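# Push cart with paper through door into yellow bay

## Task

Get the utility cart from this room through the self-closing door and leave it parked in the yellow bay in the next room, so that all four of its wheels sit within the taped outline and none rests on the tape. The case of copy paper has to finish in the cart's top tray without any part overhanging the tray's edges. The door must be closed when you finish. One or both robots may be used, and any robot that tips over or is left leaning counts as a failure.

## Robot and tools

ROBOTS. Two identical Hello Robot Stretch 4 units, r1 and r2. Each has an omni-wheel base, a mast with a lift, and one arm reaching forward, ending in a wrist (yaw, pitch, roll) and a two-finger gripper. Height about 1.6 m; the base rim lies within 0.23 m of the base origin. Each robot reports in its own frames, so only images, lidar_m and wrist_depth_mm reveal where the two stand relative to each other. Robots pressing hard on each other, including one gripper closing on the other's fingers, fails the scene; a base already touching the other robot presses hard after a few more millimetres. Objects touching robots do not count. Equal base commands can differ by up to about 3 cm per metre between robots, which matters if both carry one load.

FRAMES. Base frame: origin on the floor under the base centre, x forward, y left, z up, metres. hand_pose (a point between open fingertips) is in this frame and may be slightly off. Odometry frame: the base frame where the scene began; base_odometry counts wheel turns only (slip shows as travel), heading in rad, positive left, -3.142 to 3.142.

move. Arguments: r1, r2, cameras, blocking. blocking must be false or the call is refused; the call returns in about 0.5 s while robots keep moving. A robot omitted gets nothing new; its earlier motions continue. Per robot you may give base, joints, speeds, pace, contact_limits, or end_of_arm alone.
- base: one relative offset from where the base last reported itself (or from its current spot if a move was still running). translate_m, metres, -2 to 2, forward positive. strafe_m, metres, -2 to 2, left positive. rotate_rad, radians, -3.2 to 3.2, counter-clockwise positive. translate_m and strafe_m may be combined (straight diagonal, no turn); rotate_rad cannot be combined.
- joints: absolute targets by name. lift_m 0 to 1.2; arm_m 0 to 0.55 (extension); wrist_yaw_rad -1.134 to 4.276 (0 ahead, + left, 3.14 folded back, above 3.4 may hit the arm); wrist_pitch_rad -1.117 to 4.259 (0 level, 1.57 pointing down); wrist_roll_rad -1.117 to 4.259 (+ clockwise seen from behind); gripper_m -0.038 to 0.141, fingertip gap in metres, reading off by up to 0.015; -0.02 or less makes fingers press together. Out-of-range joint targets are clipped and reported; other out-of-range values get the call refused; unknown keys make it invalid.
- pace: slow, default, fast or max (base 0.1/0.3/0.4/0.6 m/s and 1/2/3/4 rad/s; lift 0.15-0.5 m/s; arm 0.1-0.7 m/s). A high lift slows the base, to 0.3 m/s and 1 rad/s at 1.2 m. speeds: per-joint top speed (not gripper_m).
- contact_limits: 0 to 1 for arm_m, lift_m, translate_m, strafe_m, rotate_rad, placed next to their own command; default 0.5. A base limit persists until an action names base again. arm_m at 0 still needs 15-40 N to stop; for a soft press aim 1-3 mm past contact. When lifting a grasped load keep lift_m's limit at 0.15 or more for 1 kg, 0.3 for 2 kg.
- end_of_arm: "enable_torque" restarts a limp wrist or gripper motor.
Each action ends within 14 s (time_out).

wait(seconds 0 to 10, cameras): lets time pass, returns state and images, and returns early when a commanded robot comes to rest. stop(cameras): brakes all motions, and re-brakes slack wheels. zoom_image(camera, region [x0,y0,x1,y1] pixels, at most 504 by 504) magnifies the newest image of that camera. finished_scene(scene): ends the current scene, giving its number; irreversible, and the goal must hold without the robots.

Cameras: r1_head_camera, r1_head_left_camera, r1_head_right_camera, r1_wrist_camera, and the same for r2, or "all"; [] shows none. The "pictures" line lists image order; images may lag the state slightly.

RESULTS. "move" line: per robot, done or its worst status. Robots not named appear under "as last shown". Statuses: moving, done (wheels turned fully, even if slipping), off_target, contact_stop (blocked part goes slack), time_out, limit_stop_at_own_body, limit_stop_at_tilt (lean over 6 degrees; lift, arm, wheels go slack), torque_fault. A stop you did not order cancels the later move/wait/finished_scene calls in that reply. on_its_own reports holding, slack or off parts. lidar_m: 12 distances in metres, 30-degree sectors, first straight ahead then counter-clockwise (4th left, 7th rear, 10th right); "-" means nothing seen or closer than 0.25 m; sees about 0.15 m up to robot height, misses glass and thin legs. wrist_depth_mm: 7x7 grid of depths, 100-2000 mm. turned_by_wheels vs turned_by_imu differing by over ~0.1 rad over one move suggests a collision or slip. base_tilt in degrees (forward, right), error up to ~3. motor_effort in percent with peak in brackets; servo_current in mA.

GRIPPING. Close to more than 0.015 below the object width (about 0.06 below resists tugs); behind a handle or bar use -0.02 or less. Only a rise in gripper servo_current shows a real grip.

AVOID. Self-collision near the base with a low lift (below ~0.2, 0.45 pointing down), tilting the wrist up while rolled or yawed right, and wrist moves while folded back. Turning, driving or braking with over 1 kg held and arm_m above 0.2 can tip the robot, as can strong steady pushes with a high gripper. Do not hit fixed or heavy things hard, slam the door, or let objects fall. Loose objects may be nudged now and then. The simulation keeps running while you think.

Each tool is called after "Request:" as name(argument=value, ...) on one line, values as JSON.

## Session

Request:
wait(seconds=0)

Scene clock: 0.00 s.
r1.base_odometry: x=+0.000 y=+0.000 heading=+0.000
r1.turned_by_wheels: +0.000
r1.turned_by_imu: +0.000
r1.base_tilt: forward=-1.6 right=+1.3
r1.lidar_m: 0.96 1.73 2.02 2.40 3.92 1.60 0.85 0.77 0.78 0.89 0.77 0.78
r1.base_status: not commanded
r1.joint_positions: lift_m=+0.124 arm_m=+0.000 wrist_yaw_rad=+3.194 wrist_pitch_rad=+0.002 wrist_roll_rad=+0.000 gripper_m=+0.056
r1.joint_status: not commanded
r1.measured_speeds: all 0
r1.motor_effort: lift_m=+19 arm_m=-4 wheel_0=-2 wheel_1=+1 wheel_2=+0
r1.servo_current: wrist_yaw_rad=59 wrist_pitch_rad=46 wrist_roll_rad=46 gripper_m=39
r1.hand_pose: x=-0.1216 y=+0.0722 z=+0.3019 quat_wxyz=(-0.026, -0.001, +0.000, +1.000) (m; r1's base frame)
r1.wrist_depth_mm: - 135 - - - - - / - 123 135 - - - - / - 121 191 - - - - / 110 136 194 - - - - / 137 - - - 1618 - - / 226 - 190 1098 188 1160 1118 / 224 163 750 798 768 768 759
r2.base_odometry: x=+0.000 y=+0.000 heading=+0.000
r2.turned_by_wheels: +0.000
r2.turned_by_imu: +0.000
r2.base_tilt: forward=-0.6 right=+0.1
r2.lidar_m: 1.29 1.32 1.58 2.33 2.36 2.78 1.41 1.41 2.77 2.39 2.42 1.48
r2.base_status: not commanded
r2.joint_positions: lift_m=+0.200 arm_m=+0.000 wrist_yaw_rad=+3.211 wrist_pitch_rad=+0.001 wrist_roll_rad=+0.000 gripper_m=+0.056
r2.joint_status: not commanded
r2.measured_speeds: all 0
r2.motor_effort: lift_m=+18 arm_m=-4 wheel_0=-1 wheel_1=+1 wheel_2=+1
r2.servo_current: wrist_yaw_rad=46 wrist_pitch_rad=39 wrist_roll_rad=52 gripper_m=52
r2.hand_pose: x=-0.1229 y=+0.0671 z=+0.3779 quat_wxyz=(-0.035, -0.001, +0.000, +0.999) (m; r2's base frame)
r2.wrist_depth_mm: - - 137 - - - - / - - 137 - - - - / - 109 138 - - - - / - 140 175 - - - - / 214 - - - - - - / 213 1281 196 1255 190 1336 1182 / 208 243 866 - - 854 878
pictures: r1_head_camera, r1_head_left_camera, r1_head_right_camera, r1_wrist_camera, r2_head_camera, r2_head_left_camera, r2_head_right_camera, r2_wrist_camera
Images, in order (width x height): r1_head_camera 420x560, r1_head_left_camera 420x672, r1_head_right_camera 420x672, r1_wrist_camera 616x392, r2_head_camera 420x560, r2_head_left_camera 420x672, r2_head_right_camera 420x672, r2_wrist_camera 616x392.

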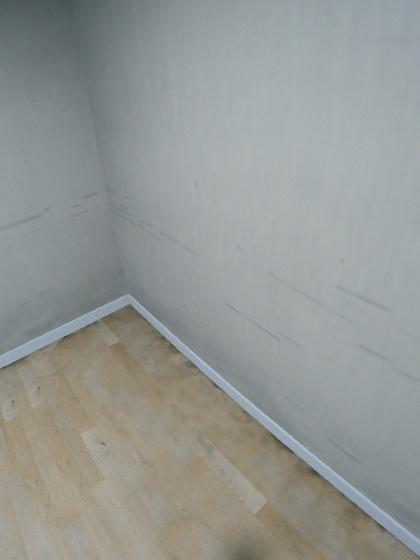

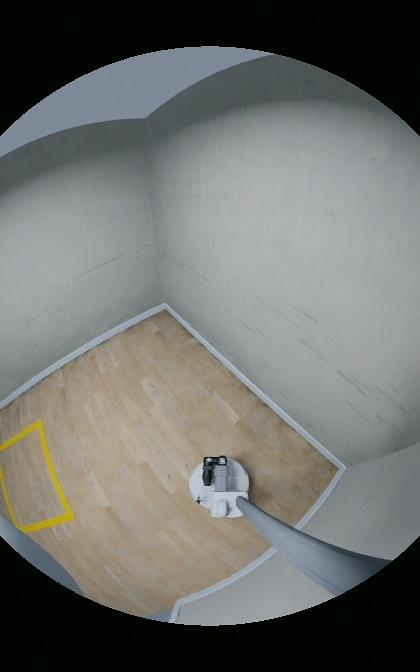

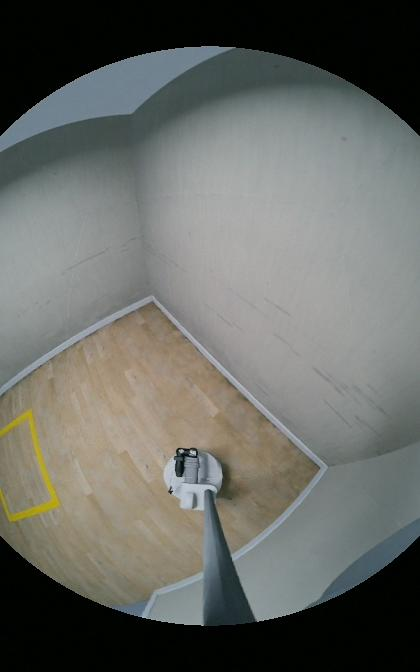

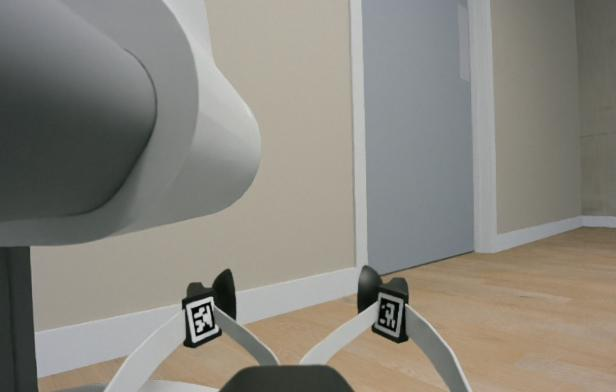

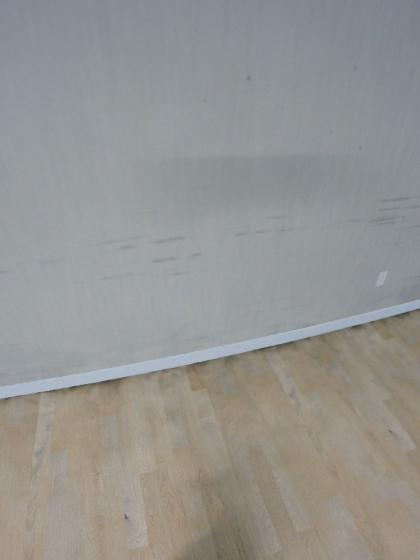

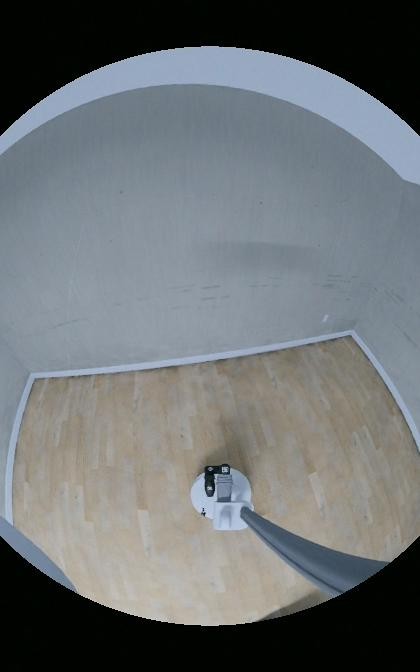

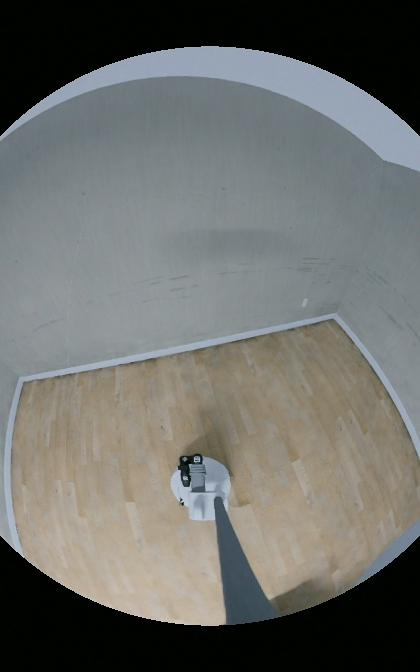

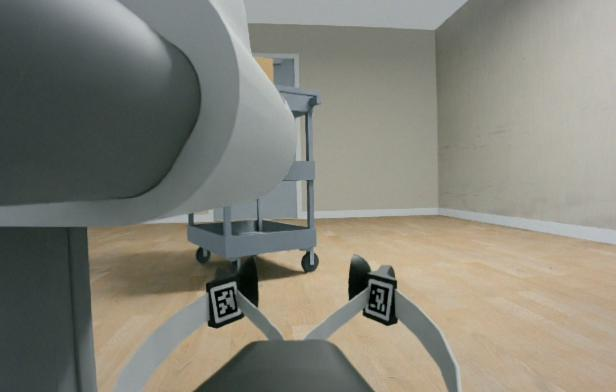

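Request:
move(blocking=false, cameras=[], r1={"base":{"rotate_rad":2.5},"joints":{"lift_m":0.48,"gripper_m":0.08},"pace":"fast"}, r2={"base":{"rotate_rad":-2.9},"joints":{"lift_m":0.5,"gripper_m":0.08},"pace":"fast"})

Request:
wait(seconds=2.5, cameras=[])

Request:
wait(seconds=1, cameras=["r1_head_camera","r1_head_left_camera","r2_head_camera","r2_head_left_camera","r2_head_right_camera"])

Scene clock: 14.13 s.
move: r1 moving; r2 moving
r1.base_odometry: x=+0.000 y=+0.000 heading=+0.379
r1.turned_by_wheels: +0.379
r1.turned_by_imu: +0.380
r1.base_tilt: forward=-1.6 right=+1.2
r1.lidar_m: 1.37 2.01 2.24 3.50 2.08 0.96 0.75 0.75 0.84 0.80 0.77 0.86
r1.base_status: rotate_rad moving
r1.joint_positions: lift_m=+0.187 arm_m=+0.000 wrist_yaw_rad=+3.194 wrist_pitch_rad=+0.002 wrist_roll_rad=+0.000 gripper_m=+0.073
r1.joint_status: lift_m moving; gripper_m moving
r1.measured_speeds: translate_m=+0.001 strafe_m=-0.001 rotate_rad=+1.461 lift_m=+0.244 arm_m=+0.000 wrist_yaw_rad=+0.000 wrist_pitch_rad=+0.000 wrist_roll_rad=+0.000
r1.motor_effort: lift_m=+27(28) arm_m=-4(4) wheel_0=-10(11) wheel_1=-9(11) wheel_2=-8(8)
r1.servo_current: wrist_yaw_rad=65(65) wrist_pitch_rad=46(46) wrist_roll_rad=39(59) gripper_m=59(78)
r1.hand_pose: x=-0.1216 y=+0.0722 z=+0.3649 quat_wxyz=(-0.026, -0.001, +0.000, +1.000) (m; r1's base frame)
r1.wrist_depth_mm: - 135 - - - - - / - 123 135 - - 1205 - / - 121 192 - - 1205 - / 110 136 195 - - 1205 - / 137 - - - - 1205 - / 216 - 192 - 185 1182 1281 / 223 145 809 143 917 878 917
r2.base_odometry: x=+0.000 y=+0.000 heading=-0.379
r2.turned_by_wheels: -0.379
r2.turned_by_imu: -0.367
r2.base_tilt: forward=-0.7 right=+0.1
r2.lidar_m: 1.41 1.30 1.34 1.73 2.30 2.39 3.12 1.39 3.73 2.55 2.38 2.06
r2.base_status: rotate_rad moving
r2.joint_positions: lift_m=+0.263 arm_m=+0.000 wrist_yaw_rad=+3.211 wrist_pitch_rad=+0.001 wrist_roll_rad=+0.000 gripper_m=+0.073
r2.joint_status: lift_m moving; gripper_m moving
r2.measured_speeds: translate_m=-0.001 strafe_m=+0.001 rotate_rad=-1.461 lift_m=+0.244 arm_m=+0.000 wrist_yaw_rad=+0.000 wrist_pitch_rad=+0.000 wrist_roll_rad=+0.000
r2.motor_effort: lift_m=+21(24) arm_m=-4(4) wheel_0=+13(13) wheel_1=+10(12) wheel_2=+12(12)
r2.servo_current: wrist_yaw_rad=46(46) wrist_pitch_rad=39(46) wrist_roll_rad=39(59) gripper_m=46(85)
r2.hand_pose: x=-0.1229 y=+0.0671 z=+0.4410 quat_wxyz=(-0.035, -0.001, +0.000, +0.999) (m; r2's base frame)
r2.wrist_depth_mm: - - 137 - - - - / - - 137 - - - - / - 110 139 - - - - / - 140 176 - - - - / 215 - - - - - - / 212 1464 190 1464 189 1397 1336 / 207 244 1042 - 1042 960 991
pictures: none
No camera images: "cameras" was empty.

Scene clock: 15.77 s.
earlier move: r1 done; r2 moving
r1.base_odometry: x=+0.000 y=+0.000 heading=+2.500
r1.turned_by_wheels: +2.121
r1.turned_by_imu: +2.133
r1.base_tilt: forward=-1.6 right=+1.3
r1.lidar_m: 2.02 0.93 0.73 0.75 0.86 0.79 0.76 0.85 1.41 2.02 2.27 3.55
r1.base_status: done
r1.joint_positions: lift_m=+0.480 arm_m=+0.000 wrist_yaw_rad=+3.194 wrist_pitch_rad=+0.002 wrist_roll_rad=+0.000 gripper_m=+0.080
r1.joint_status: all done
r1.measured_speeds: all 0
r1.motor_effort: lift_m=+24(28) arm_m=-4(4) wheel_0=-1(11) wheel_1=+1(11) wheel_2=+2(10)
r1.servo_current: wrist_yaw_rad=39(65) wrist_pitch_rad=33(46) wrist_roll_rad=39(65) gripper_m=39(78)
r1.hand_pose: x=-0.1216 y=+0.0722 z=+0.6572 quat_wxyz=(-0.026, -0.001, +0.000, +1.000) (m; r1's base frame)
r1.wrist_depth_mm: - 135 - - - - - / - 122 145 - - - - / - 121 190 - - - - / 110 136 194 - - - - / 137 - - - - - - / 215 - 194 - 186 - - / - 149 - 137 - - -
r2.base_odometry: x=+0.000 y=+0.000 heading=-2.900
r2.turned_by_wheels: -2.521
r2.turned_by_imu: -2.454
r2.base_tilt: forward=-0.7 right=+0.1
r2.lidar_m: 1.42 3.33 2.47 2.39 1.83 1.36 1.32 1.39 1.95 2.32 2.47 3.47
r2.base_status: rotate_rad moving
r2.joint_positions: lift_m=+0.500 arm_m=+0.000 wrist_yaw_rad=+3.211 wrist_pitch_rad=+0.001 wrist_roll_rad=+0.000 gripper_m=+0.080
r2.joint_status: all done
r2.measured_speeds: all 0
r2.motor_effort: lift_m=+21(24) arm_m=-4(4) wheel_0=+0(14) wheel_1=-1(15) wheel_2=+2(12)
r2.servo_current: wrist_yaw_rad=46(52) wrist_pitch_rad=39(46) wrist_roll_rad=46(59) gripper_m=52(85)
r2.hand_pose: x=-0.1228 y=+0.0671 z=+0.6776 quat_wxyz=(-0.035, -0.001, +0.000, +0.999) (m; r2's base frame)
r2.wrist_depth_mm: - - 137 - - - - / - 107 137 - - - - / - 111 138 235 - - - / - 140 165 - - - - / 216 - - - - - - / 213 - 189 - 185 - - / 211 143 - - - - -
wait: 1.63 of 2.5 s (r1 has come to rest)
pictures: none
No camera images: "cameras" was empty.

Scene clock: 15.90 s.
earlier move: r2 done
r1.base_odometry: x=+0.000 y=+0.000 heading=+2.500
r1.turned_by_wheels: +0.000
r1.turned_by_imu: +0.000
r1.base_tilt: forward=-1.6 right=+1.3
r1.lidar_m: 2.03 0.93 0.76 0.75 0.85 0.77 0.76 0.89 1.44 2.03 2.26 3.57
r1.base_status: done
r1.joint_positions: lift_m=+0.480 arm_m=+0.000 wrist_yaw_rad=+3.194 wrist_pitch_rad=+0.002 wrist_roll_rad=+0.000 gripper_m=+0.080
r1.joint_status: all done
r1.measured_speeds: all 0
r1.motor_effort: lift_m=+24(28) arm_m=-4(4) wheel_0=-1(11) wheel_1=+2(11) wheel_2=+2(10)
r1.servo_current: wrist_yaw_rad=26(65) wrist_pitch_rad=46(46) wrist_roll_rad=59(65) gripper_m=39(78)
r1.hand_pose: x=-0.1216 y=+0.0722 z=+0.6572 quat_wxyz=(-0.026, -0.001, +0.000, +1.000) (m; r1's base frame)
r1.wrist_depth_mm: - 135 - - - - - / - 122 145 - - - - / - 121 190 - - - - / 110 136 194 - - - - / 137 - - - - - - / 214 - 194 - 186 - - / - 149 - 137 - - -
r2.base_odometry: x=+0.000 y=+0.000 heading=-2.900
r2.turned_by_wheels: +0.000
r2.turned_by_imu: +0.000
r2.base_tilt: forward=-0.7 right=+0.0
r2.lidar_m: 1.41 3.31 2.47 2.38 1.82 1.35 1.29 1.39 1.97 2.32 2.44 3.48
r2.base_status: done
r2.joint_positions: lift_m=+0.500 arm_m=+0.000 wrist_yaw_rad=+3.211 wrist_pitch_rad=+0.001 wrist_roll_rad=+0.000 gripper_m=+0.080
r2.joint_status: all done
r2.measured_speeds: all 0
r2.motor_effort: lift_m=+21(24) arm_m=-4(4) wheel_0=+2(14) wheel_1=+1(15) wheel_2=+2(12)
r2.servo_current: wrist_yaw_rad=46(52) wrist_pitch_rad=33(46) wrist_roll_rad=46(59) gripper_m=52(85)
r2.hand_pose: x=-0.1228 y=+0.0671 z=+0.6776 quat_wxyz=(-0.035, -0.001, +0.000, +0.999) (m; r2's base frame)
r2.wrist_depth_mm: - - 137 - - - - / - 107 138 - - - - / - 110 138 236 - - - / - 140 165 - - - - / 216 - - - - - - / 213 - 188 - 185 - - / 211 143 - - - - -
wait: 0.13 of 1 s (r2 has come to rest)
pictures: r1_head_camera, r1_head_left_camera, r2_head_camera, r2_head_left_camera, r2_head_right_camera
Images, in order (width x height): r1_head_camera 420x560, r1_head_left_camera 420x672, r2_head_camera 420x560, r2_head_left_camera 420x672, r2_head_right_camera 420x672.

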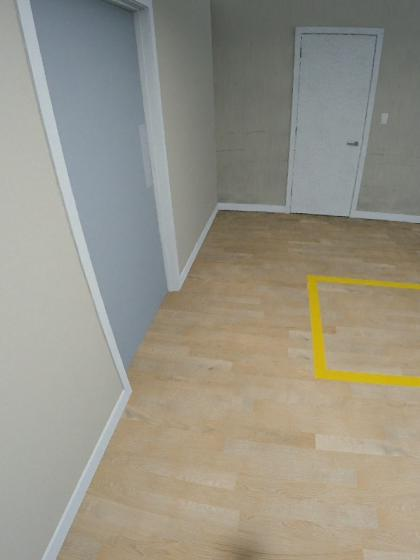

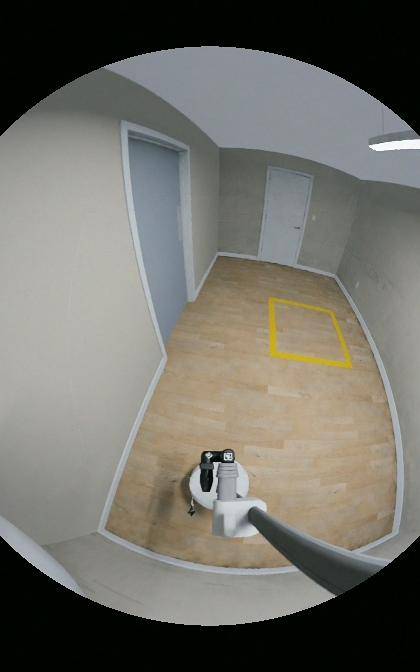

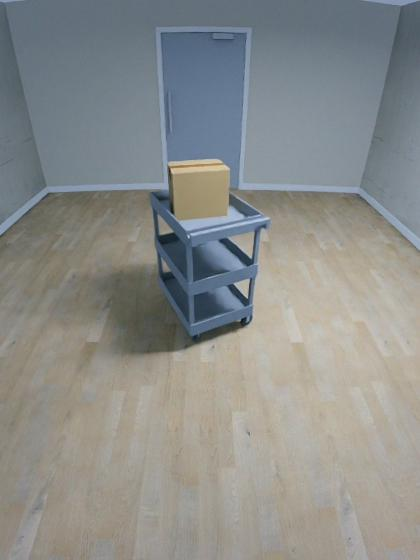

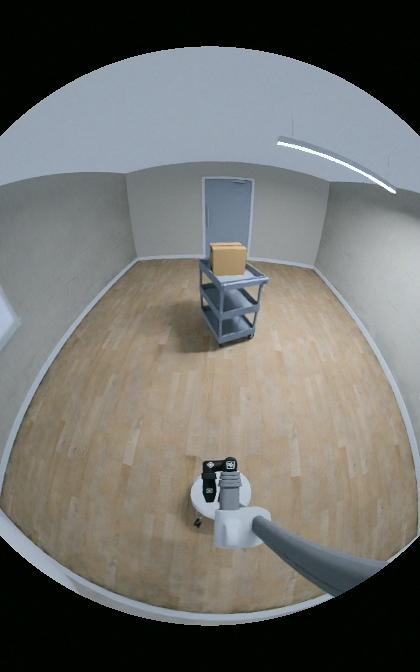

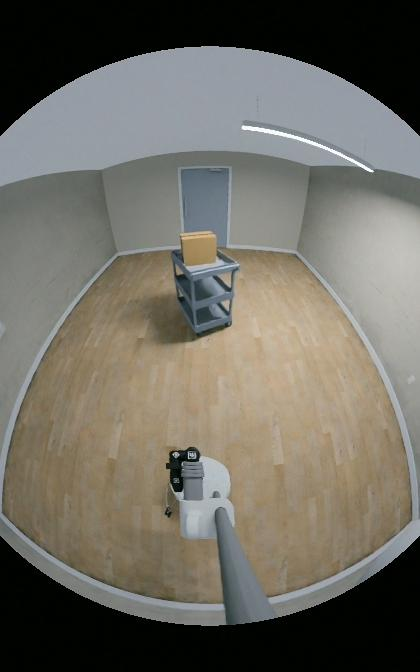

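Request:
move(blocking=false, cameras=[], r1={"base":{"rotate_rad":1.383},"joints":{"wrist_yaw_rad":0.0},"pace":"fast"}, r2={"base":{"translate_m":1.2,"strafe_m":0.95},"joints":{"lift_m":0.9},"pace":"max"})

Request:
wait(seconds=2.2, cameras=[])

Request:
wait(seconds=4, cameras=["r1_head_camera","r2_head_camera","r2_head_right_camera"])

Scene clock: 96.87 s.
move: r1 moving; r2 moving
r1.base_odometry: x=+0.000 y=+0.000 heading=+2.879
r1.turned_by_wheels: +0.379
r1.turned_by_imu: +0.380
r1.base_tilt: forward=-1.6 right=+1.2
r1.lidar_m: 1.05 0.78 0.75 0.80 0.81 0.77 0.81 1.18 2.02 2.16 3.00 2.69
r1.base_status: rotate_rad moving
r1.joint_positions: lift_m=+0.480 arm_m=+0.000 wrist_yaw_rad=+2.554 wrist_pitch_rad=+0.002 wrist_roll_rad=+0.000 gripper_m=+0.080
r1.joint_status: wrist_yaw_rad moving
r1.measured_speeds: translate_m=+0.000 strafe_m=+0.000 rotate_rad=+1.461 lift_m=+0.000 arm_m=+0.000 wrist_yaw_rad=-1.820 wrist_pitch_rad=+0.000 wrist_roll_rad=+0.000
r1.motor_effort: lift_m=+24(24) arm_m=-3(4) wheel_0=-8(10) wheel_1=-8(9) wheel_2=-8(9)
r1.servo_current: wrist_yaw_rad=91(130) wrist_pitch_rad=39(52) wrist_roll_rad=65(65) gripper_m=39(46)
r1.hand_pose: x=-0.0207 y=+0.2326 z=+0.6572 quat_wxyz=(+0.289, -0.001, +0.000, +0.957) (m; r1's base frame)
r1.wrist_depth_mm: - - - - - - - / - - - - - - - / - - - - - - - / - - - - - - - / - - - - - - - / - - 195 - 186 - - / - 149 - 137 - - -
r2.base_odometry: x=-0.035 y=-0.045 heading=-2.900
r2.turned_by_wheels: +0.000
r2.turned_by_imu: +0.000
r2.base_tilt: forward=-0.7 right=+0.1
r2.lidar_m: 1.35 3.27 2.40 2.35 1.88 1.40 1.36 1.41 2.03 2.35 2.49 1.57
r2.base_status: translate_m moving; strafe_m moving
r2.joint_positions: lift_m=+0.627 arm_m=+0.000 wrist_yaw_rad=+3.211 wrist_pitch_rad=+0.001 wrist_roll_rad=+0.000 gripper_m=+0.080
r2.joint_status: lift_m moving
r2.measured_speeds: translate_m=+0.174 strafe_m=+0.139 rotate_rad=-0.002 lift_m=+0.487 arm_m=+0.000 wrist_yaw_rad=+0.000 wrist_pitch_rad=+0.000 wrist_roll_rad=+0.000
r2.motor_effort: lift_m=+24(26) arm_m=-4(4) wheel_0=-7(9) wheel_1=+14(14) wheel_2=-15(15)
r2.servo_current: wrist_yaw_rad=52(52) wrist_pitch_rad=39(46) wrist_roll_rad=46(59) gripper_m=52(59)
r2.hand_pose: x=-0.1228 y=+0.0671 z=+0.8044 quat_wxyz=(-0.035, -0.001, +0.000, +0.999) (m; r2's base frame)
r2.wrist_depth_mm: - - 136 - - - - / - - 137 - - - - / - 111 138 221 - - - / - 140 155 - - - - / 213 - - - - - - / 211 - 189 - 185 - - / 206 143 - - - - -
pictures: none
No camera images: "cameras" was empty.

Scene clock: 98.70 s.
earlier move: r1 done; r2 moving
r1.base_odometry: x=+0.000 y=+0.000 heading=-2.400
r1.turned_by_wheels: +1.004
r1.turned_by_imu: +1.010
r1.base_tilt: forward=-1.6 right=+1.2
r1.lidar_m: 0.74 0.80 0.81 0.78 0.81 1.09 2.00 2.09 2.89 3.28 1.13 0.81
r1.base_status: done
r1.joint_positions: lift_m=+0.480 arm_m=+0.000 wrist_yaw_rad=+0.003 wrist_pitch_rad=+0.002 wrist_roll_rad=+0.000 gripper_m=+0.080
r1.joint_status: all done
r1.measured_speeds: all 0
r1.motor_effort: lift_m=+24(24) arm_m=+2(4) wheel_0=-1(11) wheel_1=-1(10) wheel_2=+0(10)
r1.servo_current: wrist_yaw_rad=52(137) wrist_pitch_rad=46(52) wrist_roll_rad=39(65) gripper_m=39(52)
r1.hand_pose: x=+0.4595 y=-0.0867 z=+0.6572 quat_wxyz=(+1.000, +0.000, +0.001, +0.001) (m; r1's base frame)
r1.wrist_depth_mm: - - - - - - - / - - - - - - - / - - - - - - - / - - - - - - - / - - - - - - - / - - 194 - 186 - - / - 149 - 137 - - -
r2.base_odometry: x=-0.556 y=-0.717 heading=-2.900
r2.turned_by_wheels: +0.000
r2.turned_by_imu: +0.002
r2.base_tilt: forward=-0.7 right=+0.0
r2.lidar_m: 1.23 2.52 1.87 1.80 1.91 2.06 1.98 2.11 2.96 2.92 1.11 0.87
r2.base_status: translate_m moving; strafe_m moving
r2.joint_positions: lift_m=+0.900 arm_m=+0.000 wrist_yaw_rad=+3.211 wrist_pitch_rad=+0.001 wrist_roll_rad=+0.000 gripper_m=+0.080
r2.joint_status: all done
r2.measured_speeds: translate_m=+0.400 strafe_m=+0.318 rotate_rad=+0.000 lift_m=+0.000 arm_m=+0.000 wrist_yaw_rad=+0.000 wrist_pitch_rad=+0.000 wrist_roll_rad=+0.000
r2.motor_effort: lift_m=+20(26) arm_m=-4(4) wheel_0=-3(9) wheel_1=+8(17) wheel_2=-9(15)
r2.servo_current: wrist_yaw_rad=52(52) wrist_pitch_rad=39(46) wrist_roll_rad=52(59) gripper_m=46(59)
r2.hand_pose: x=-0.1228 y=+0.0671 z=+1.0777 quat_wxyz=(-0.035, -0.001, +0.000, +0.999) (m; r2's base frame)
r2.wrist_depth_mm: - - 136 - - - - / - - 137 - - - - / - 109 138 - - - - / - 140 174 - - - - / 215 - - - - - - / 212 - 192 - 193 - - / 207 242 - - - - -
wait: 1.83 of 2.2 s (r1 has come to rest)
pictures: none
No camera images: "cameras" was empty.

Scene clock: 100.77 s.
earlier move: r2 done
r1.base_odometry: x=+0.000 y=+0.000 heading=-2.400
r1.turned_by_wheels: +0.000
r1.turned_by_imu: +0.000
r1.base_tilt: forward=-1.6 right=+1.3
r1.lidar_m: 0.74 0.77 0.82 0.76 0.80 1.12 2.00 2.10 2.89 3.28 1.12 0.80
r1.base_status: done
r1.joint_positions: lift_m=+0.480 arm_m=+0.000 wrist_yaw_rad=+0.003 wrist_pitch_rad=+0.002 wrist_roll_rad=+0.000 gripper_m=+0.080
r1.joint_status: all done
r1.measured_speeds: all 0
r1.motor_effort: lift_m=+23(24) arm_m=+4(4) wheel_0=+0(11) wheel_1=+0(10) wheel_2=+0(10)
r1.servo_current: wrist_yaw_rad=52(137) wrist_pitch_rad=46(52) wrist_roll_rad=59(65) gripper_m=39(52)
r1.hand_pose: x=+0.4595 y=-0.0867 z=+0.6572 quat_wxyz=(+1.000, +0.000, +0.001, +0.001) (m; r1's base frame)
r1.wrist_depth_mm: - - - - - - - / - - - - - - - / - - - - - - - / - - - - - - - / - - - - - - - / - - 194 - 186 - - / - 149 - 137 - - -
r2.base_odometry: x=-0.938 y=-1.210 heading=-2.900
r2.turned_by_wheels: +0.000
r2.turned_by_imu: +0.001
r2.base_tilt: forward=-0.7 right=+0.1
r2.lidar_m: 3.32 1.96 1.46 1.41 1.47 2.11 2.47 2.63 3.43 0.96 0.90 0.99
r2.base_status: done
r2.joint_positions: lift_m=+0.900 arm_m=+0.000 wrist_yaw_rad=+3.211 wrist_pitch_rad=+0.001 wrist_roll_rad=+0.000 gripper_m=+0.080
r2.joint_status: all done
r2.measured_speeds: all 0
r2.motor_effort: lift_m=+20(26) arm_m=-4(4) wheel_0=-3(9) wheel_1=-2(17) wheel_2=-1(15)
r2.servo_current: wrist_yaw_rad=65(65) wrist_pitch_rad=39(46) wrist_roll_rad=59(59) gripper_m=59(59)
r2.hand_pose: x=-0.1228 y=+0.0671 z=+1.0777 quat_wxyz=(-0.035, -0.001, +0.000, +0.999) (m; r2's base frame)
r2.wrist_depth_mm: - - 137 - - - - / - 107 137 - - - - / - 113 138 - - - - / - 140 178 - - - - / 216 - - - - - - / 212 - 192 - 192 - - / 211 244 - - - - -
wait: 2.07 of 4 s (r2 has come to rest)
pictures: r1_head_camera, r2_head_camera, r2_head_right_camera
Images, in order (width x height): r1_head_camera 420x560, r2_head_camera 420x560, r2_head_right_camera 420x672.

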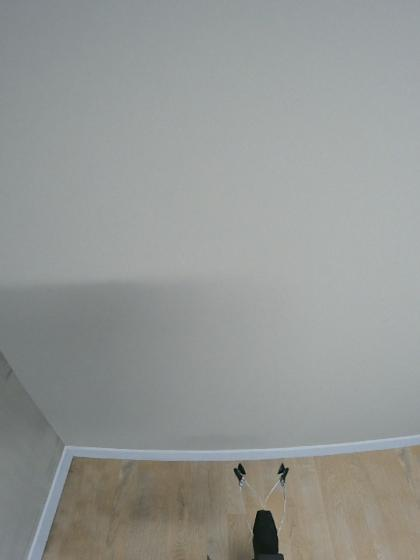

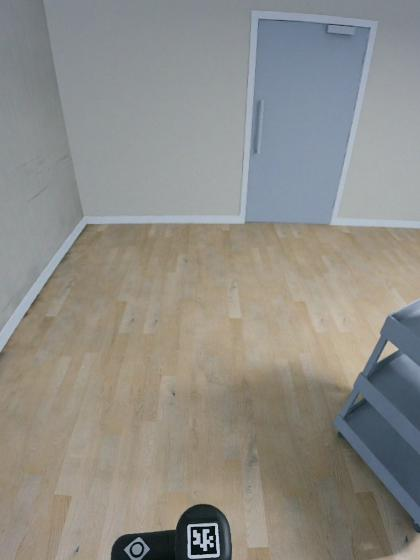

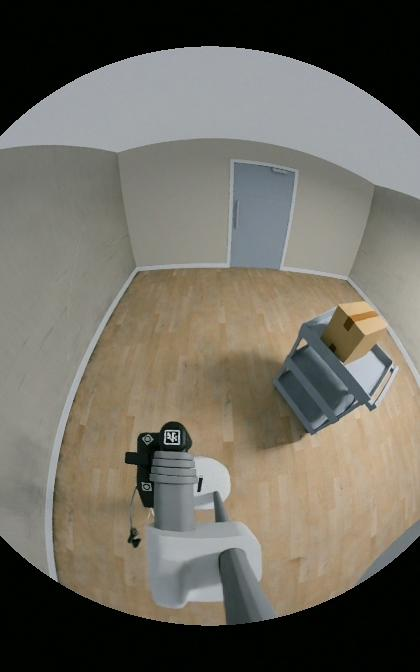

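Request:
move(blocking=false, cameras=[], r1={"base":{"strafe_m":-1.55},"pace":"max"}, r2={"base":{"translate_m":2.0,"strafe_m":-0.34},"joints":{"wrist_yaw_rad":0.0,"gripper_m":0.1,"lift_m":0.95},"pace":"max"})

Request:
wait(seconds=5, cameras=[])

Request:
wait(seconds=5, cameras=["r1_head_camera","r1_head_right_camera","r2_head_camera","r2_wrist_camera"])

Scene clock: 126.57 s.
move: r1 moving; r2 moving
r1.base_odometry: x=-0.042 y=+0.046 heading=-2.400
r1.turned_by_wheels: +0.000
r1.turned_by_imu: -0.001
r1.base_tilt: forward=-1.6 right=+1.3
r1.lidar_m: 0.74 0.76 0.88 0.84 0.86 1.18 2.00 2.11 2.85 3.26 1.12 0.81
r1.base_status: strafe_m moving
r1.joint_positions: lift_m=+0.480 arm_m=+0.000 wrist_yaw_rad=+0.003 wrist_pitch_rad=+0.002 wrist_roll_rad=+0.000 gripper_m=+0.080
r1.joint_status: not commanded
r1.measured_speeds: translate_m=+0.000 strafe_m=-0.243 rotate_rad=-0.002 lift_m=+0.000 arm_m=+0.000 wrist_yaw_rad=+0.000 wrist_pitch_rad=+0.000 wrist_roll_rad=+0.000
r1.motor_effort: lift_m=+24(24) arm_m=+4(4) wheel_0=+13(14) wheel_1=-13(13) wheel_2=+1(3)
r1.servo_current: wrist_yaw_rad=59(65) wrist_pitch_rad=39(46) wrist_roll_rad=46(59) gripper_m=46(46)
r1.hand_pose: x=+0.4595 y=-0.0867 z=+0.6572 quat_wxyz=(+1.000, +0.000, +0.001, +0.001) (m; r1's base frame)
r1.wrist_depth_mm: - - - - - - - / - - - - - - - / - - - - - - - / - - - - - - - / - - - - - - - / - - 194 - 186 - - / - 150 - 137 - - -
r2.base_odometry: x=-0.979 y=-1.213 heading=-2.900
r2.turned_by_wheels: +0.000
r2.turned_by_imu: +0.001
r2.base_tilt: forward=-0.7 right=+0.1
r2.lidar_m: 3.24 1.95 1.45 1.40 1.46 2.17 2.49 2.64 3.45 0.91 0.88 0.96
r2.base_status: translate_m moving; strafe_m moving
r2.joint_positions: lift_m=+0.950 arm_m=+0.000 wrist_yaw_rad=+2.561 wrist_pitch_rad=+0.001 wrist_roll_rad=+0.000 gripper_m=+0.095
r2.joint_status: lift_m moving; wrist_yaw_rad moving; gripper_m moving
r2.measured_speeds: translate_m=+0.159 strafe_m=-0.027 rotate_rad=+0.000 lift_m=+0.000 arm_m=+0.000 wrist_yaw_rad=-1.726 wrist_pitch_rad=+0.000 wrist_roll_rad=+0.000
r2.motor_effort: lift_m=+19(24) arm_m=-4(4) wheel_0=+6(12) wheel_1=+7(7) wheel_2=-15(15)
r2.servo_current: wrist_yaw_rad=98(137) wrist_pitch_rad=33(46) wrist_roll_rad=52(59) gripper_m=52(98)
r2.hand_pose: x=-0.0223 y=+0.2312 z=+1.1277 quat_wxyz=(+0.286, -0.001, +0.000, +0.958) (m; r2's base frame)
r2.wrist_depth_mm: - - - - - 1430 1182 / - - - - - 1464 1182 / - - - - - 1464 1205 / - - - - - 1464 1205 / - - - - - 1499 1205 / - - 193 - 192 - - / - - - - - - -
pictures: none
No camera images: "cameras" was empty.

Scene clock: 130.40 s.
earlier move: r1 done; r2 moving
r1.base_odometry: x=-1.047 y=+1.143 heading=-2.400
r1.turned_by_wheels: +0.000
r1.turned_by_imu: -0.009
r1.base_tilt: forward=-1.6 right=+1.2
r1.lidar_m: 0.86 0.90 1.11 2.30 2.39 2.10 1.97 2.08 2.49 2.39 1.19 0.91
r1.base_status: done
r1.joint_positions: lift_m=+0.480 arm_m=+0.000 wrist_yaw_rad=+0.002 wrist_pitch_rad=+0.002 wrist_roll_rad=+0.000 gripper_m=+0.080
r1.joint_status: not commanded
r1.measured_speeds: all 0
r1.motor_effort: lift_m=+23(24) arm_m=+4(4) wheel_0=-2(15) wheel_1=+2(15) wheel_2=+0(3)
r1.servo_current: wrist_yaw_rad=72(72) wrist_pitch_rad=39(52) wrist_roll_rad=39(72) gripper_m=52(52)
r1.hand_pose: x=+0.4595 y=-0.0867 z=+0.6572 quat_wxyz=(+1.000, +0.000, +0.001, +0.001) (m; r1's base frame)
r1.wrist_depth_mm: - - - - - 676 640 / - - - - - - 654 / - - - - - - 654 / - - - - - - 647 / - - - - - - 647 / - - 195 - 187 - 654 / - 150 - 137 - - 661
r2.base_odometry: x=-2.395 y=-1.317 heading=-2.900
r2.turned_by_wheels: +0.000
r2.turned_by_imu: +0.002
r2.base_tilt: forward=-0.7 right=+0.1
r2.lidar_m: 1.86 2.00 1.64 1.57 1.70 2.39 4.04 0.73 0.79 3.14 2.58 1.95
r2.base_status: translate_m moving; strafe_m moving
r2.joint_positions: lift_m=+0.950 arm_m=+0.000 wrist_yaw_rad=+0.003 wrist_pitch_rad=+0.001 wrist_roll_rad=+0.000 gripper_m=+0.100
r2.joint_status: all done
r2.measured_speeds: translate_m=+0.384 strafe_m=-0.066 rotate_rad=+0.000 lift_m=+0.000 arm_m=+0.000 wrist_yaw_rad=+0.000 wrist_pitch_rad=+0.000 wrist_roll_rad=+0.000
r2.motor_effort: lift_m=+20(24) arm_m=-4(4) wheel_0=+9(13) wheel_1=+7(9) wheel_2=-9(15)
r2.servo_current: wrist_yaw_rad=52(137) wrist_pitch_rad=39(46) wrist_roll_rad=33(59) gripper_m=46(98)
r2.hand_pose: x=+0.4596 y=-0.0866 z=+1.1277 quat_wxyz=(+1.000, +0.000, +0.001, +0.001) (m; r2's base frame)
r2.wrist_depth_mm: - - - - - - - / - - - - - - - / - - - - - - - / - - - - - - - / - - - - - - - / - - 189 - 185 - - / - - - - - - -
wait: 3.83 of 5 s (r1 has come to rest)
pictures: none
No camera images: "cameras" was empty.

Scene clock: 132.73 s.
earlier move: r2 done
r1.base_odometry: x=-1.047 y=+1.143 heading=-2.400
r1.turned_by_wheels: +0.000
r1.turned_by_imu: +0.000
r1.base_tilt: forward=-1.6 right=+1.3
r1.lidar_m: 0.86 0.91 1.11 2.30 2.38 2.09 1.98 2.07 2.51 2.40 1.18 0.91
r1.base_status: done
r1.joint_positions: lift_m=+0.480 arm_m=+0.000 wrist_yaw_rad=+0.002 wrist_pitch_rad=+0.002 wrist_roll_rad=+0.000 gripper_m=+0.080
r1.joint_status: not commanded
r1.measured_speeds: all 0
r1.motor_effort: lift_m=+23(24) arm_m=+4(4) wheel_0=-2(15) wheel_1=+2(15) wheel_2=+0(3)
r1.servo_current: wrist_yaw_rad=39(72) wrist_pitch_rad=46(52) wrist_roll_rad=59(72) gripper_m=52(52)
r1.hand_pose: x=+0.4595 y=-0.0867 z=+0.6572 quat_wxyz=(+1.000, +0.000, +0.001, +0.001) (m; r1's base frame)
r1.wrist_depth_mm: - - - - - 676 640 / - - - - - - 654 / - - - - - - 647 / - - - - - - 647 / - - - - - - 647 / - - 194 - 187 - 654 / - 149 - 137 - - 654
r2.base_odometry: x=-2.961 y=-1.358 heading=-2.900
r2.turned_by_wheels: +0.000
r2.turned_by_imu: +0.001
r2.base_tilt: forward=-0.7 right=+0.1
r2.lidar_m: 1.29 1.42 1.70 1.65 1.77 2.48 - 1.18 3.18 3.07 1.80 1.37
r2.base_status: done
r2.joint_positions: lift_m=+0.950 arm_m=+0.000 wrist_yaw_rad=+0.003 wrist_pitch_rad=+0.001 wrist_roll_rad=+0.000 gripper_m=+0.100
r2.joint_status: all done
r2.measured_speeds: all 0
r2.motor_effort: lift_m=+20(24) arm_m=-4(4) wheel_0=+2(13) wheel_1=+3(9) wheel_2=-3(15)
r2.servo_current: wrist_yaw_rad=52(137) wrist_pitch_rad=39(52) wrist_roll_rad=52(59) gripper_m=52(98)
r2.hand_pose: x=+0.4596 y=-0.0866 z=+1.1277 quat_wxyz=(+1.000, +0.000, +0.001, +0.001) (m; r2's base frame)
r2.wrist_depth_mm: - - - - 1060 - - / - - - - - - - / - - - - - - - / - - - - - - - / - - - - - - - / - - 189 - 186 - - / - - - - - - -
wait: 2.33 of 5 s (r2 has come to rest)
pictures: r1_head_camera, r1_head_right_camera, r2_head_camera, r2_wrist_camera
Images, in order (width x height): r1_head_camera 420x560, r1_head_right_camera 420x672, r2_head_camera 420x560, r2_wrist_camera 616x392.

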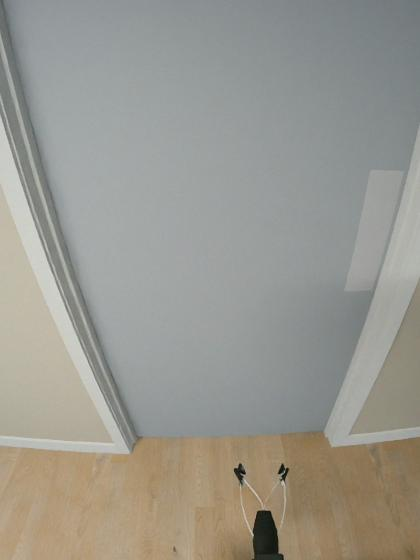

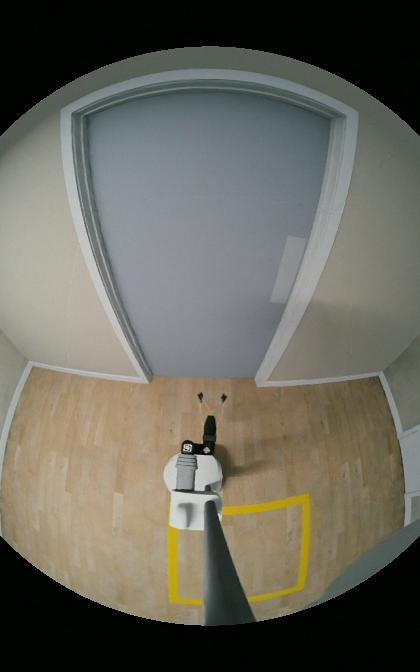

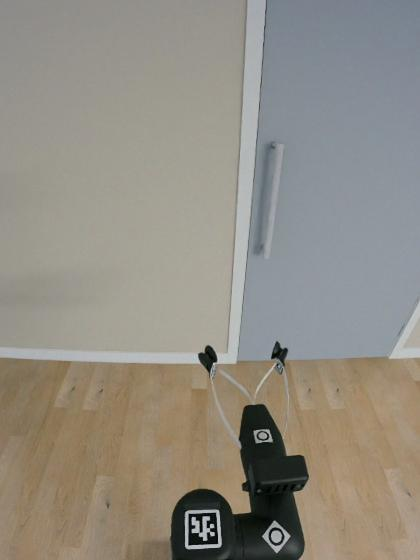

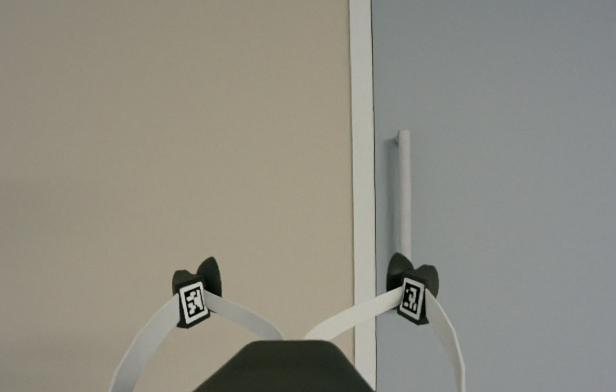

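Request:
move(blocking=false, cameras=[], r2={"base":{"translate_m":0.55,"strafe_m":-0.235},"pace":"default"})

Request:
wait(seconds=5, cameras=["r2_head_camera","r2_wrist_camera"])

Scene clock: 147.97 s.
move: r2 moving
r1: as last shown
r1.lidar_m: 0.85 0.91 1.11 2.30 2.41 2.07 1.98 2.08 2.53 2.40 1.20 0.91
r1.motor_effort: lift_m=+23(23) arm_m=+4(4) wheel_0=-2(3) wheel_1=+2(2) wheel_2=+0(0)
r1.servo_current: wrist_yaw_rad=65(65) wrist_pitch_rad=52(52) wrist_roll_rad=39(59) gripper_m=39(46)
r1.wrist_depth_mm: - - - - - 683 640 / - - - - - - 647 / - - - - - - 647 / - - - - - - 654 / - - - - - - 654 / - - 194 - 186 - 661 / - 149 - 137 - - 654
r2.base_odometry: x=-2.995 y=-1.353 heading=-2.900
r2.turned_by_wheels: +0.000
r2.turned_by_imu: +0.001
r2.base_tilt: forward=-0.7 right=+0.1
r2.lidar_m: 1.23 1.36 1.75 1.68 1.77 2.52 1.26 1.22 3.16 3.06 1.77 1.32
r2.base_status: translate_m moving; strafe_m moving
r2.joint_positions: lift_m=+0.950 arm_m=+0.000 wrist_yaw_rad=+0.003 wrist_pitch_rad=+0.001 wrist_roll_rad=+0.000 gripper_m=+0.100
r2.joint_status: not commanded
r2.measured_speeds: translate_m=+0.120 strafe_m=-0.053 rotate_rad=+0.003 lift_m=+0.000 arm_m=+0.000 wrist_yaw_rad=+0.000 wrist_pitch_rad=+0.000 wrist_roll_rad=+0.000
r2.motor_effort: lift_m=+20(20) arm_m=-4(4) wheel_0=+9(11) wheel_1=+5(6) wheel_2=-13(13)
r2.servo_current: wrist_yaw_rad=59(65) wrist_pitch_rad=46(46) wrist_roll_rad=52(52) gripper_m=46(59)
r2.hand_pose: x=+0.4596 y=-0.0866 z=+1.1277 quat_wxyz=(+1.000, +0.000, +0.001, +0.001) (m; r2's base frame)
r2.wrist_depth_mm: - - - - - - - / - - - - - - - / - - - - - - - / - - - - 1060 - - / - - - - 1078 - - / - - 189 - 192 - - / - - - - - - -
pictures: none
No camera images: "cameras" was empty.

Scene clock: 150.87 s.
earlier move: r2 done
r1.base_odometry: x=-1.047 y=+1.143 heading=-2.400
r1.turned_by_wheels: +0.000
r1.turned_by_imu: +0.000
r1.base_tilt: forward=-1.6 right=+1.3
r1.lidar_m: 0.86 0.89 1.12 2.32 2.38 2.08 1.98 2.07 2.55 2.40 1.19 0.91
r1.base_status: not commanded
r1.joint_positions: lift_m=+0.480 arm_m=+0.000 wrist_yaw_rad=+0.002 wrist_pitch_rad=+0.002 wrist_roll_rad=+0.000 gripper_m=+0.080
r1.joint_status: not commanded
r1.measured_speeds: all 0
r1.motor_effort: lift_m=+23(23) arm_m=+4(4) wheel_0=-2(3) wheel_1=+2(2) wheel_2=+0(0)
r1.servo_current: wrist_yaw_rad=46(65) wrist_pitch_rad=46(52) wrist_roll_rad=65(78) gripper_m=39(52)
r1.hand_pose: x=+0.4595 y=-0.0867 z=+0.6572 quat_wxyz=(+1.000, +0.000, +0.001, +0.001) (m; r1's base frame)
r1.wrist_depth_mm: - - - - - 676 640 / - - - - - - 647 / - - - - - - 654 / - - - - - - 647 / - - - - - - 654 / - - 194 - 186 - 654 / - 149 - 137 - - 647
r2.base_odometry: x=-3.551 y=-1.262 heading=-2.900
r2.turned_by_wheels: +0.000
r2.turned_by_imu: +0.001
r2.base_tilt: forward=-0.7 right=+0.1
r2.lidar_m: 0.69 0.81 1.18 1.89 1.99 2.83 1.62 1.61 2.94 2.66 1.07 0.80
r2.base_status: done
r2.joint_positions: lift_m=+0.950 arm_m=+0.000 wrist_yaw_rad=+0.003 wrist_pitch_rad=+0.001 wrist_roll_rad=+0.000 gripper_m=+0.100
r2.joint_status: not commanded
r2.measured_speeds: all 0
r2.motor_effort: lift_m=+20(20) arm_m=-4(4) wheel_0=+1(13) wheel_1=+4(7) wheel_2=-2(14)
r2.servo_current: wrist_yaw_rad=46(65) wrist_pitch_rad=39(46) wrist_roll_rad=59(65) gripper_m=52(59)
r2.hand_pose: x=+0.4596 y=-0.0866 z=+1.1277 quat_wxyz=(+1.000, +0.000, +0.001, +0.001) (m; r2's base frame)
r2.wrist_depth_mm: - - 539 - - - - / - - 539 - - - - / - - 544 466 - - - / - - 549 469 - - - / - - 544 473 - - - / - - 195 477 185 - - / - - - - - - -
wait: 2.90 of 5 s (r2 has come to rest)
pictures: r2_head_camera, r2_wrist_camera
Images, in order (width x height): r2_head_camera 420x560, r2_wrist_camera 616x392.

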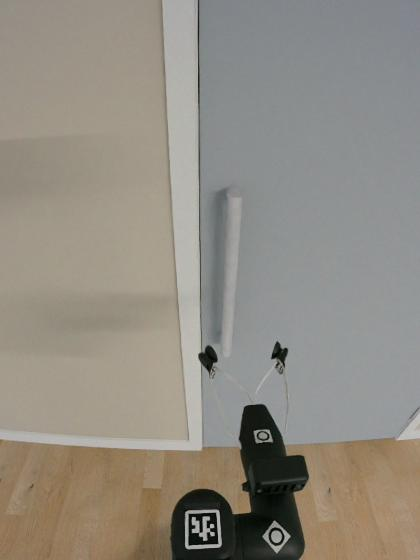

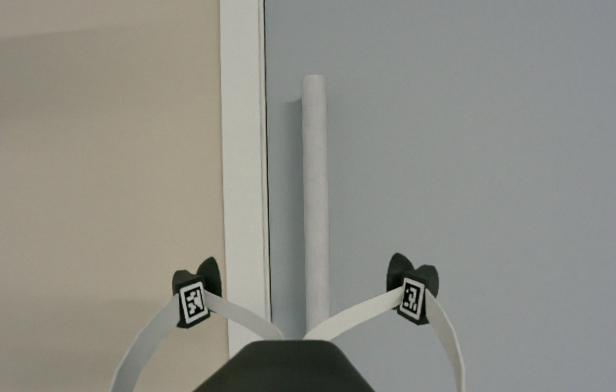

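Request:
move(blocking=false, cameras=[], r2={"base":{"translate_m":0.308,"strafe_m":-0.008},"pace":"slow","contact_limits":{"translate_m":0.2}})

Request:
wait(seconds=5, cameras=["r2_wrist_camera"])

Request:
move(blocking=false, cameras=[], r2={"joints":{"gripper_m":-0.036}})

Request:
wait(seconds=3, cameras=["r2_wrist_camera"])

Scene clock: 163.73 s.
move: r2 moving
r1: as last shown
r1.lidar_m: 0.85 0.89 1.13 2.31 2.38 2.09 1.98 2.08 2.53 2.40 1.19 0.92
r1.motor_effort: lift_m=+23(23) arm_m=+4(4) wheel_0=-2(2) wheel_1=+2(2) wheel_2=+0(0)
r1.servo_current: wrist_yaw_rad=46(72) wrist_pitch_rad=46(46) wrist_roll_rad=52(59) gripper_m=33(52)
r1.wrist_depth_mm: - - - - - 676 654 / - - - - - - 647 / - - - - - - 647 / - - - - - - 640 / - - - - - - 654 / - - 194 - 187 - 647 / - 149 - 137 - - 654
r2.base_odometry: x=-3.563 y=-1.265 heading=-2.899
r2.turned_by_wheels: +0.000
r2.turned_by_imu: +0.001
r2.base_tilt: forward=-0.7 right=+0.0
r2.lidar_m: 0.67 0.80 1.17 1.87 2.02 2.81 1.64 1.64 2.95 2.61 1.05 0.80
r2.base_status: translate_m moving; strafe_m moving
r2.joint_positions: lift_m=+0.950 arm_m=+0.000 wrist_yaw_rad=+0.003 wrist_pitch_rad=+0.001 wrist_roll_rad=+0.000 gripper_m=+0.100
r2.joint_status: not commanded
r2.measured_speeds: translate_m=+0.048 strafe_m=-0.001 rotate_rad=+0.000 lift_m=+0.000 arm_m=+0.000 wrist_yaw_rad=+0.000 wrist_pitch_rad=+0.000 wrist_roll_rad=+0.000
r2.motor_effort: lift_m=+20(21) arm_m=-4(4) wheel_0=+6(7) wheel_1=+5(7) wheel_2=-11(11)
r2.servo_current: wrist_yaw_rad=59(59) wrist_pitch_rad=46(46) wrist_roll_rad=33(52) gripper_m=46(59)
r2.contact_limits: translate_m 0.2
r2.hand_pose: x=+0.4596 y=-0.0866 z=+1.1277 quat_wxyz=(+1.000, +0.000, +0.001, +0.001) (m; r2's base frame)
r2.wrist_depth_mm: - - 530 - - - - / - - 530 - - - - / - - 530 455 - - - / - - 535 459 - - - / - - 535 466 - - - / - - 195 466 185 - - / - - - - - - -
pictures: none
No camera images: "cameras" was empty.

Scene clock: 167.60 s.
earlier move: r2 done
r1.base_odometry: x=-1.047 y=+1.143 heading=-2.400
r1.turned_by_wheels: +0.000
r1.turned_by_imu: +0.000
r1.base_tilt: forward=-1.6 right=+1.3
r1.lidar_m: 0.86 0.89 1.14 2.33 2.38 2.08 1.97 2.09 2.53 2.39 1.18 0.91
r1.base_status: not commanded
r1.joint_positions: lift_m=+0.480 arm_m=+0.000 wrist_yaw_rad=+0.002 wrist_pitch_rad=+0.002 wrist_roll_rad=+0.000 gripper_m=+0.080
r1.joint_status: not commanded
r1.measured_speeds: all 0
r1.motor_effort: lift_m=+23(23) arm_m=+4(4) wheel_0=-2(3) wheel_1=+2(2) wheel_2=+0(0)
r1.servo_current: wrist_yaw_rad=52(72) wrist_pitch_rad=46(52) wrist_roll_rad=52(65) gripper_m=46(52)
r1.hand_pose: x=+0.4595 y=-0.0867 z=+0.6572 quat_wxyz=(+1.000, +0.000, +0.001, +0.001) (m; r1's base frame)
r1.wrist_depth_mm: - - - - - 676 634 / - - - - - - 647 / - - - - - - 654 / - - - - - - 647 / - - - - - - 647 / - - 194 - 186 - 647 / - 149 - 137 - - 661
r2.base_odometry: x=-3.852 y=-1.328 heading=-2.899
r2.turned_by_wheels: +0.000
r2.turned_by_imu: +0.001
r2.base_tilt: forward=-0.7 right=+0.1
r2.lidar_m: 0.39 0.51 0.71 1.87 1.99 2.82 1.91 2.02 2.95 1.64 0.66 0.47
r2.base_status: done
r2.joint_positions: lift_m=+0.950 arm_m=+0.000 wrist_yaw_rad=+0.000 wrist_pitch_rad=+0.001 wrist_roll_rad=+0.000 gripper_m=+0.100
r2.joint_status: not commanded
r2.measured_speeds: all 0
r2.motor_effort: lift_m=+20(21) arm_m=-4(4) wheel_0=+5(10) wheel_1=+5(7) wheel_2=-10(11)
r2.servo_current: wrist_yaw_rad=46(59) wrist_pitch_rad=46(46) wrist_roll_rad=59(65) gripper_m=52(59)
r2.contact_limits: translate_m 0.2
r2.hand_pose: x=+0.4593 y=-0.0875 z=+1.1277 quat_wxyz=(+1.000, +0.000, +0.001, +0.000) (m; r2's base frame)
r2.wrist_depth_mm: 253 236 247 172 237 235 231 / 255 237 247 166 238 235 232 / 256 240 248 172 240 236 233 / 259 240 251 173 243 238 236 / 260 243 252 173 242 238 236 / 263 242 197 168 196 240 237 / 264 245 256 - 245 240 239
wait: 3.87 of 5 s (r2 has come to rest)
pictures: r2_wrist_camera
Images, in order (width x height): r2_wrist_camera 616x392.

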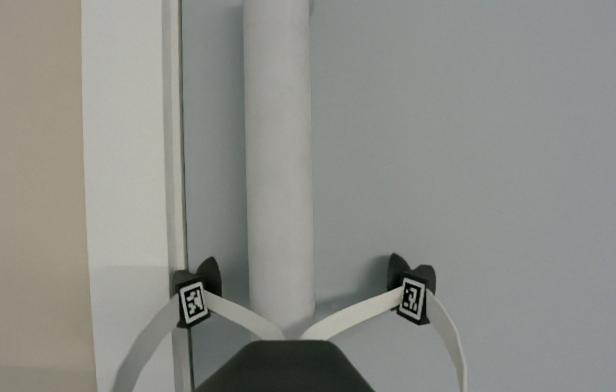

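Scene clock: 168.10 s.
move: r2 moving
r1: as last shown
r1.lidar_m: 0.86 0.90 1.12 2.31 2.38 2.12 1.98 2.09 2.53 2.40 1.18 0.94
r1.servo_current: wrist_yaw_rad=39(59) wrist_pitch_rad=46(52) wrist_roll_rad=39(65) gripper_m=46(46)
r1.wrist_depth_mm: - - - - - 676 647 / - - - - - - 654 / - - - - - - 640 / - - - - - - 654 / - - - - - - 654 / - - 194 - 186 - 647 / - 149 - 137 - - 661
r2.base_odometry: x=-3.852 y=-1.328 heading=-2.900
r2.turned_by_wheels: +0.000
r2.turned_by_imu: +0.000
r2.base_tilt: forward=-0.7 right=+0.1
r2.lidar_m: 0.38 0.50 0.73 1.86 2.00 2.82 1.92 2.02 2.92 1.59 0.67 0.48
r2.base_status: not commanded
r2.joint_positions: lift_m=+0.950 arm_m=+0.000 wrist_yaw_rad=-0.002 wrist_pitch_rad=+0.001 wrist_roll_rad=+0.000 gripper_m=+0.083
r2.joint_status: gripper_m moving
r2.measured_speeds: translate_m=+0.000 strafe_m=+0.000 rotate_rad=-0.001 lift_m=+0.000 arm_m=+0.000 wrist_yaw_rad=-0.012 wrist_pitch_rad=+0.000 wrist_roll_rad=+0.000
r2.motor_effort: lift_m=+20(20) arm_m=-4(4) wheel_0=+4(6) wheel_1=+5(6) wheel_2=-10(10)
r2.servo_current: wrist_yaw_rad=52(52) wrist_pitch_rad=39(52) wrist_roll_rad=46(59) gripper_m=130(130)
r2.contact_limits: translate_m 0.2
r2.hand_pose: x=+0.4591 y=-0.0880 z=+1.1277 quat_wxyz=(+1.000, +0.000, +0.001, -0.001) (m; r2's base frame)
r2.wrist_depth_mm: 254 236 246 239 237 235 233 / 254 238 247 243 239 236 234 / 255 240 250 242 242 237 234 / 257 240 250 178 242 239 236 / 259 242 252 176 244 240 237 / 262 243 196 170 193 241 238 / 264 246 255 - 246 241 240
pictures: none
No camera images: "cameras" was empty.

Scene clock: 169.63 s.
earlier move: r2 done
r1.base_odometry: x=-1.047 y=+1.143 heading=-2.400
r1.turned_by_wheels: +0.000
r1.turned_by_imu: +0.000
r1.base_tilt: forward=-1.6 right=+1.3
r1.lidar_m: 0.85 0.90 1.10 2.31 2.38 2.09 1.97 2.09 2.52 2.38 1.16 0.92
r1.base_status: not commanded
r1.joint_positions: lift_m=+0.480 arm_m=+0.000 wrist_yaw_rad=+0.002 wrist_pitch_rad=+0.002 wrist_roll_rad=+0.000 gripper_m=+0.080
r1.joint_status: not commanded
r1.measured_speeds: all 0
r1.motor_effort: lift_m=+23(23) arm_m=+4(4) wheel_0=-2(3) wheel_1=+2(2) wheel_2=+0(0)
r1.servo_current: wrist_yaw_rad=33(65) wrist_pitch_rad=39(52) wrist_roll_rad=59(65) gripper_m=46(52)
r1.hand_pose: x=+0.4595 y=-0.0867 z=+0.6572 quat_wxyz=(+1.000, +0.000, +0.001, +0.001) (m; r1's base frame)
r1.wrist_depth_mm: - - - - - 676 640 / - - - - - - 647 / - - - - - - 654 / - - - - - - 654 / - - - - - - 647 / - - 194 - 186 - 661 / - 149 - 137 - - 661
r2.base_odometry: x=-3.852 y=-1.328 heading=-2.899
r2.turned_by_wheels: +0.000
r2.turned_by_imu: +0.001
r2.base_tilt: forward=-0.7 right=+0.1
r2.lidar_m: 0.41 0.49 0.73 1.89 2.00 2.82 1.91 2.07 2.95 1.62 0.64 0.48
r2.base_status: not commanded
r2.joint_positions: lift_m=+0.950 arm_m=+0.000 wrist_yaw_rad=+0.003 wrist_pitch_rad=+0.001 wrist_roll_rad=+0.000 gripper_m=-0.034
r2.joint_status: all done
r2.measured_speeds: all 0
r2.motor_effort: lift_m=+20(20) arm_m=-4(4) wheel_0=+2(6) wheel_1=+5(6) wheel_2=-3(10)
r2.servo_current: wrist_yaw_rad=52(65) wrist_pitch_rad=39(52) wrist_roll_rad=33(59) gripper_m=124(208)
r2.contact_limits: translate_m 0.2
r2.hand_pose: x=+0.4595 y=-0.0867 z=+1.1277 quat_wxyz=(+1.000, +0.000, +0.001, +0.001) (m; r2's base frame)
r2.wrist_depth_mm: 256 236 245 161 234 229 224 / 257 236 246 162 235 229 226 / 258 239 246 163 236 231 227 / 259 240 248 165 238 232 228 / 262 242 250 165 239 234 230 / 263 243 186 165 180 235 231 / 266 244 252 - 241 234 233
wait: 1.53 of 3 s (r2 has come to rest)
pictures: r2_wrist_camera
Images, in order (width x height): r2_wrist_camera 616x392.

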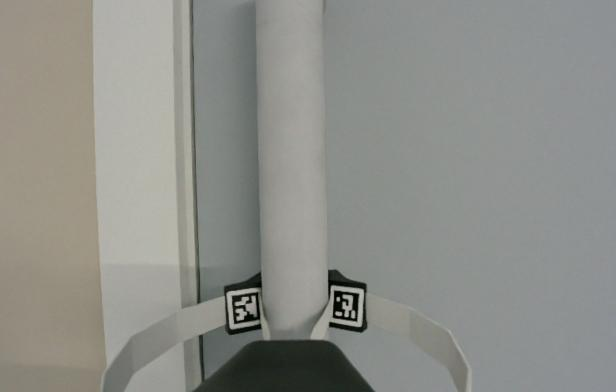

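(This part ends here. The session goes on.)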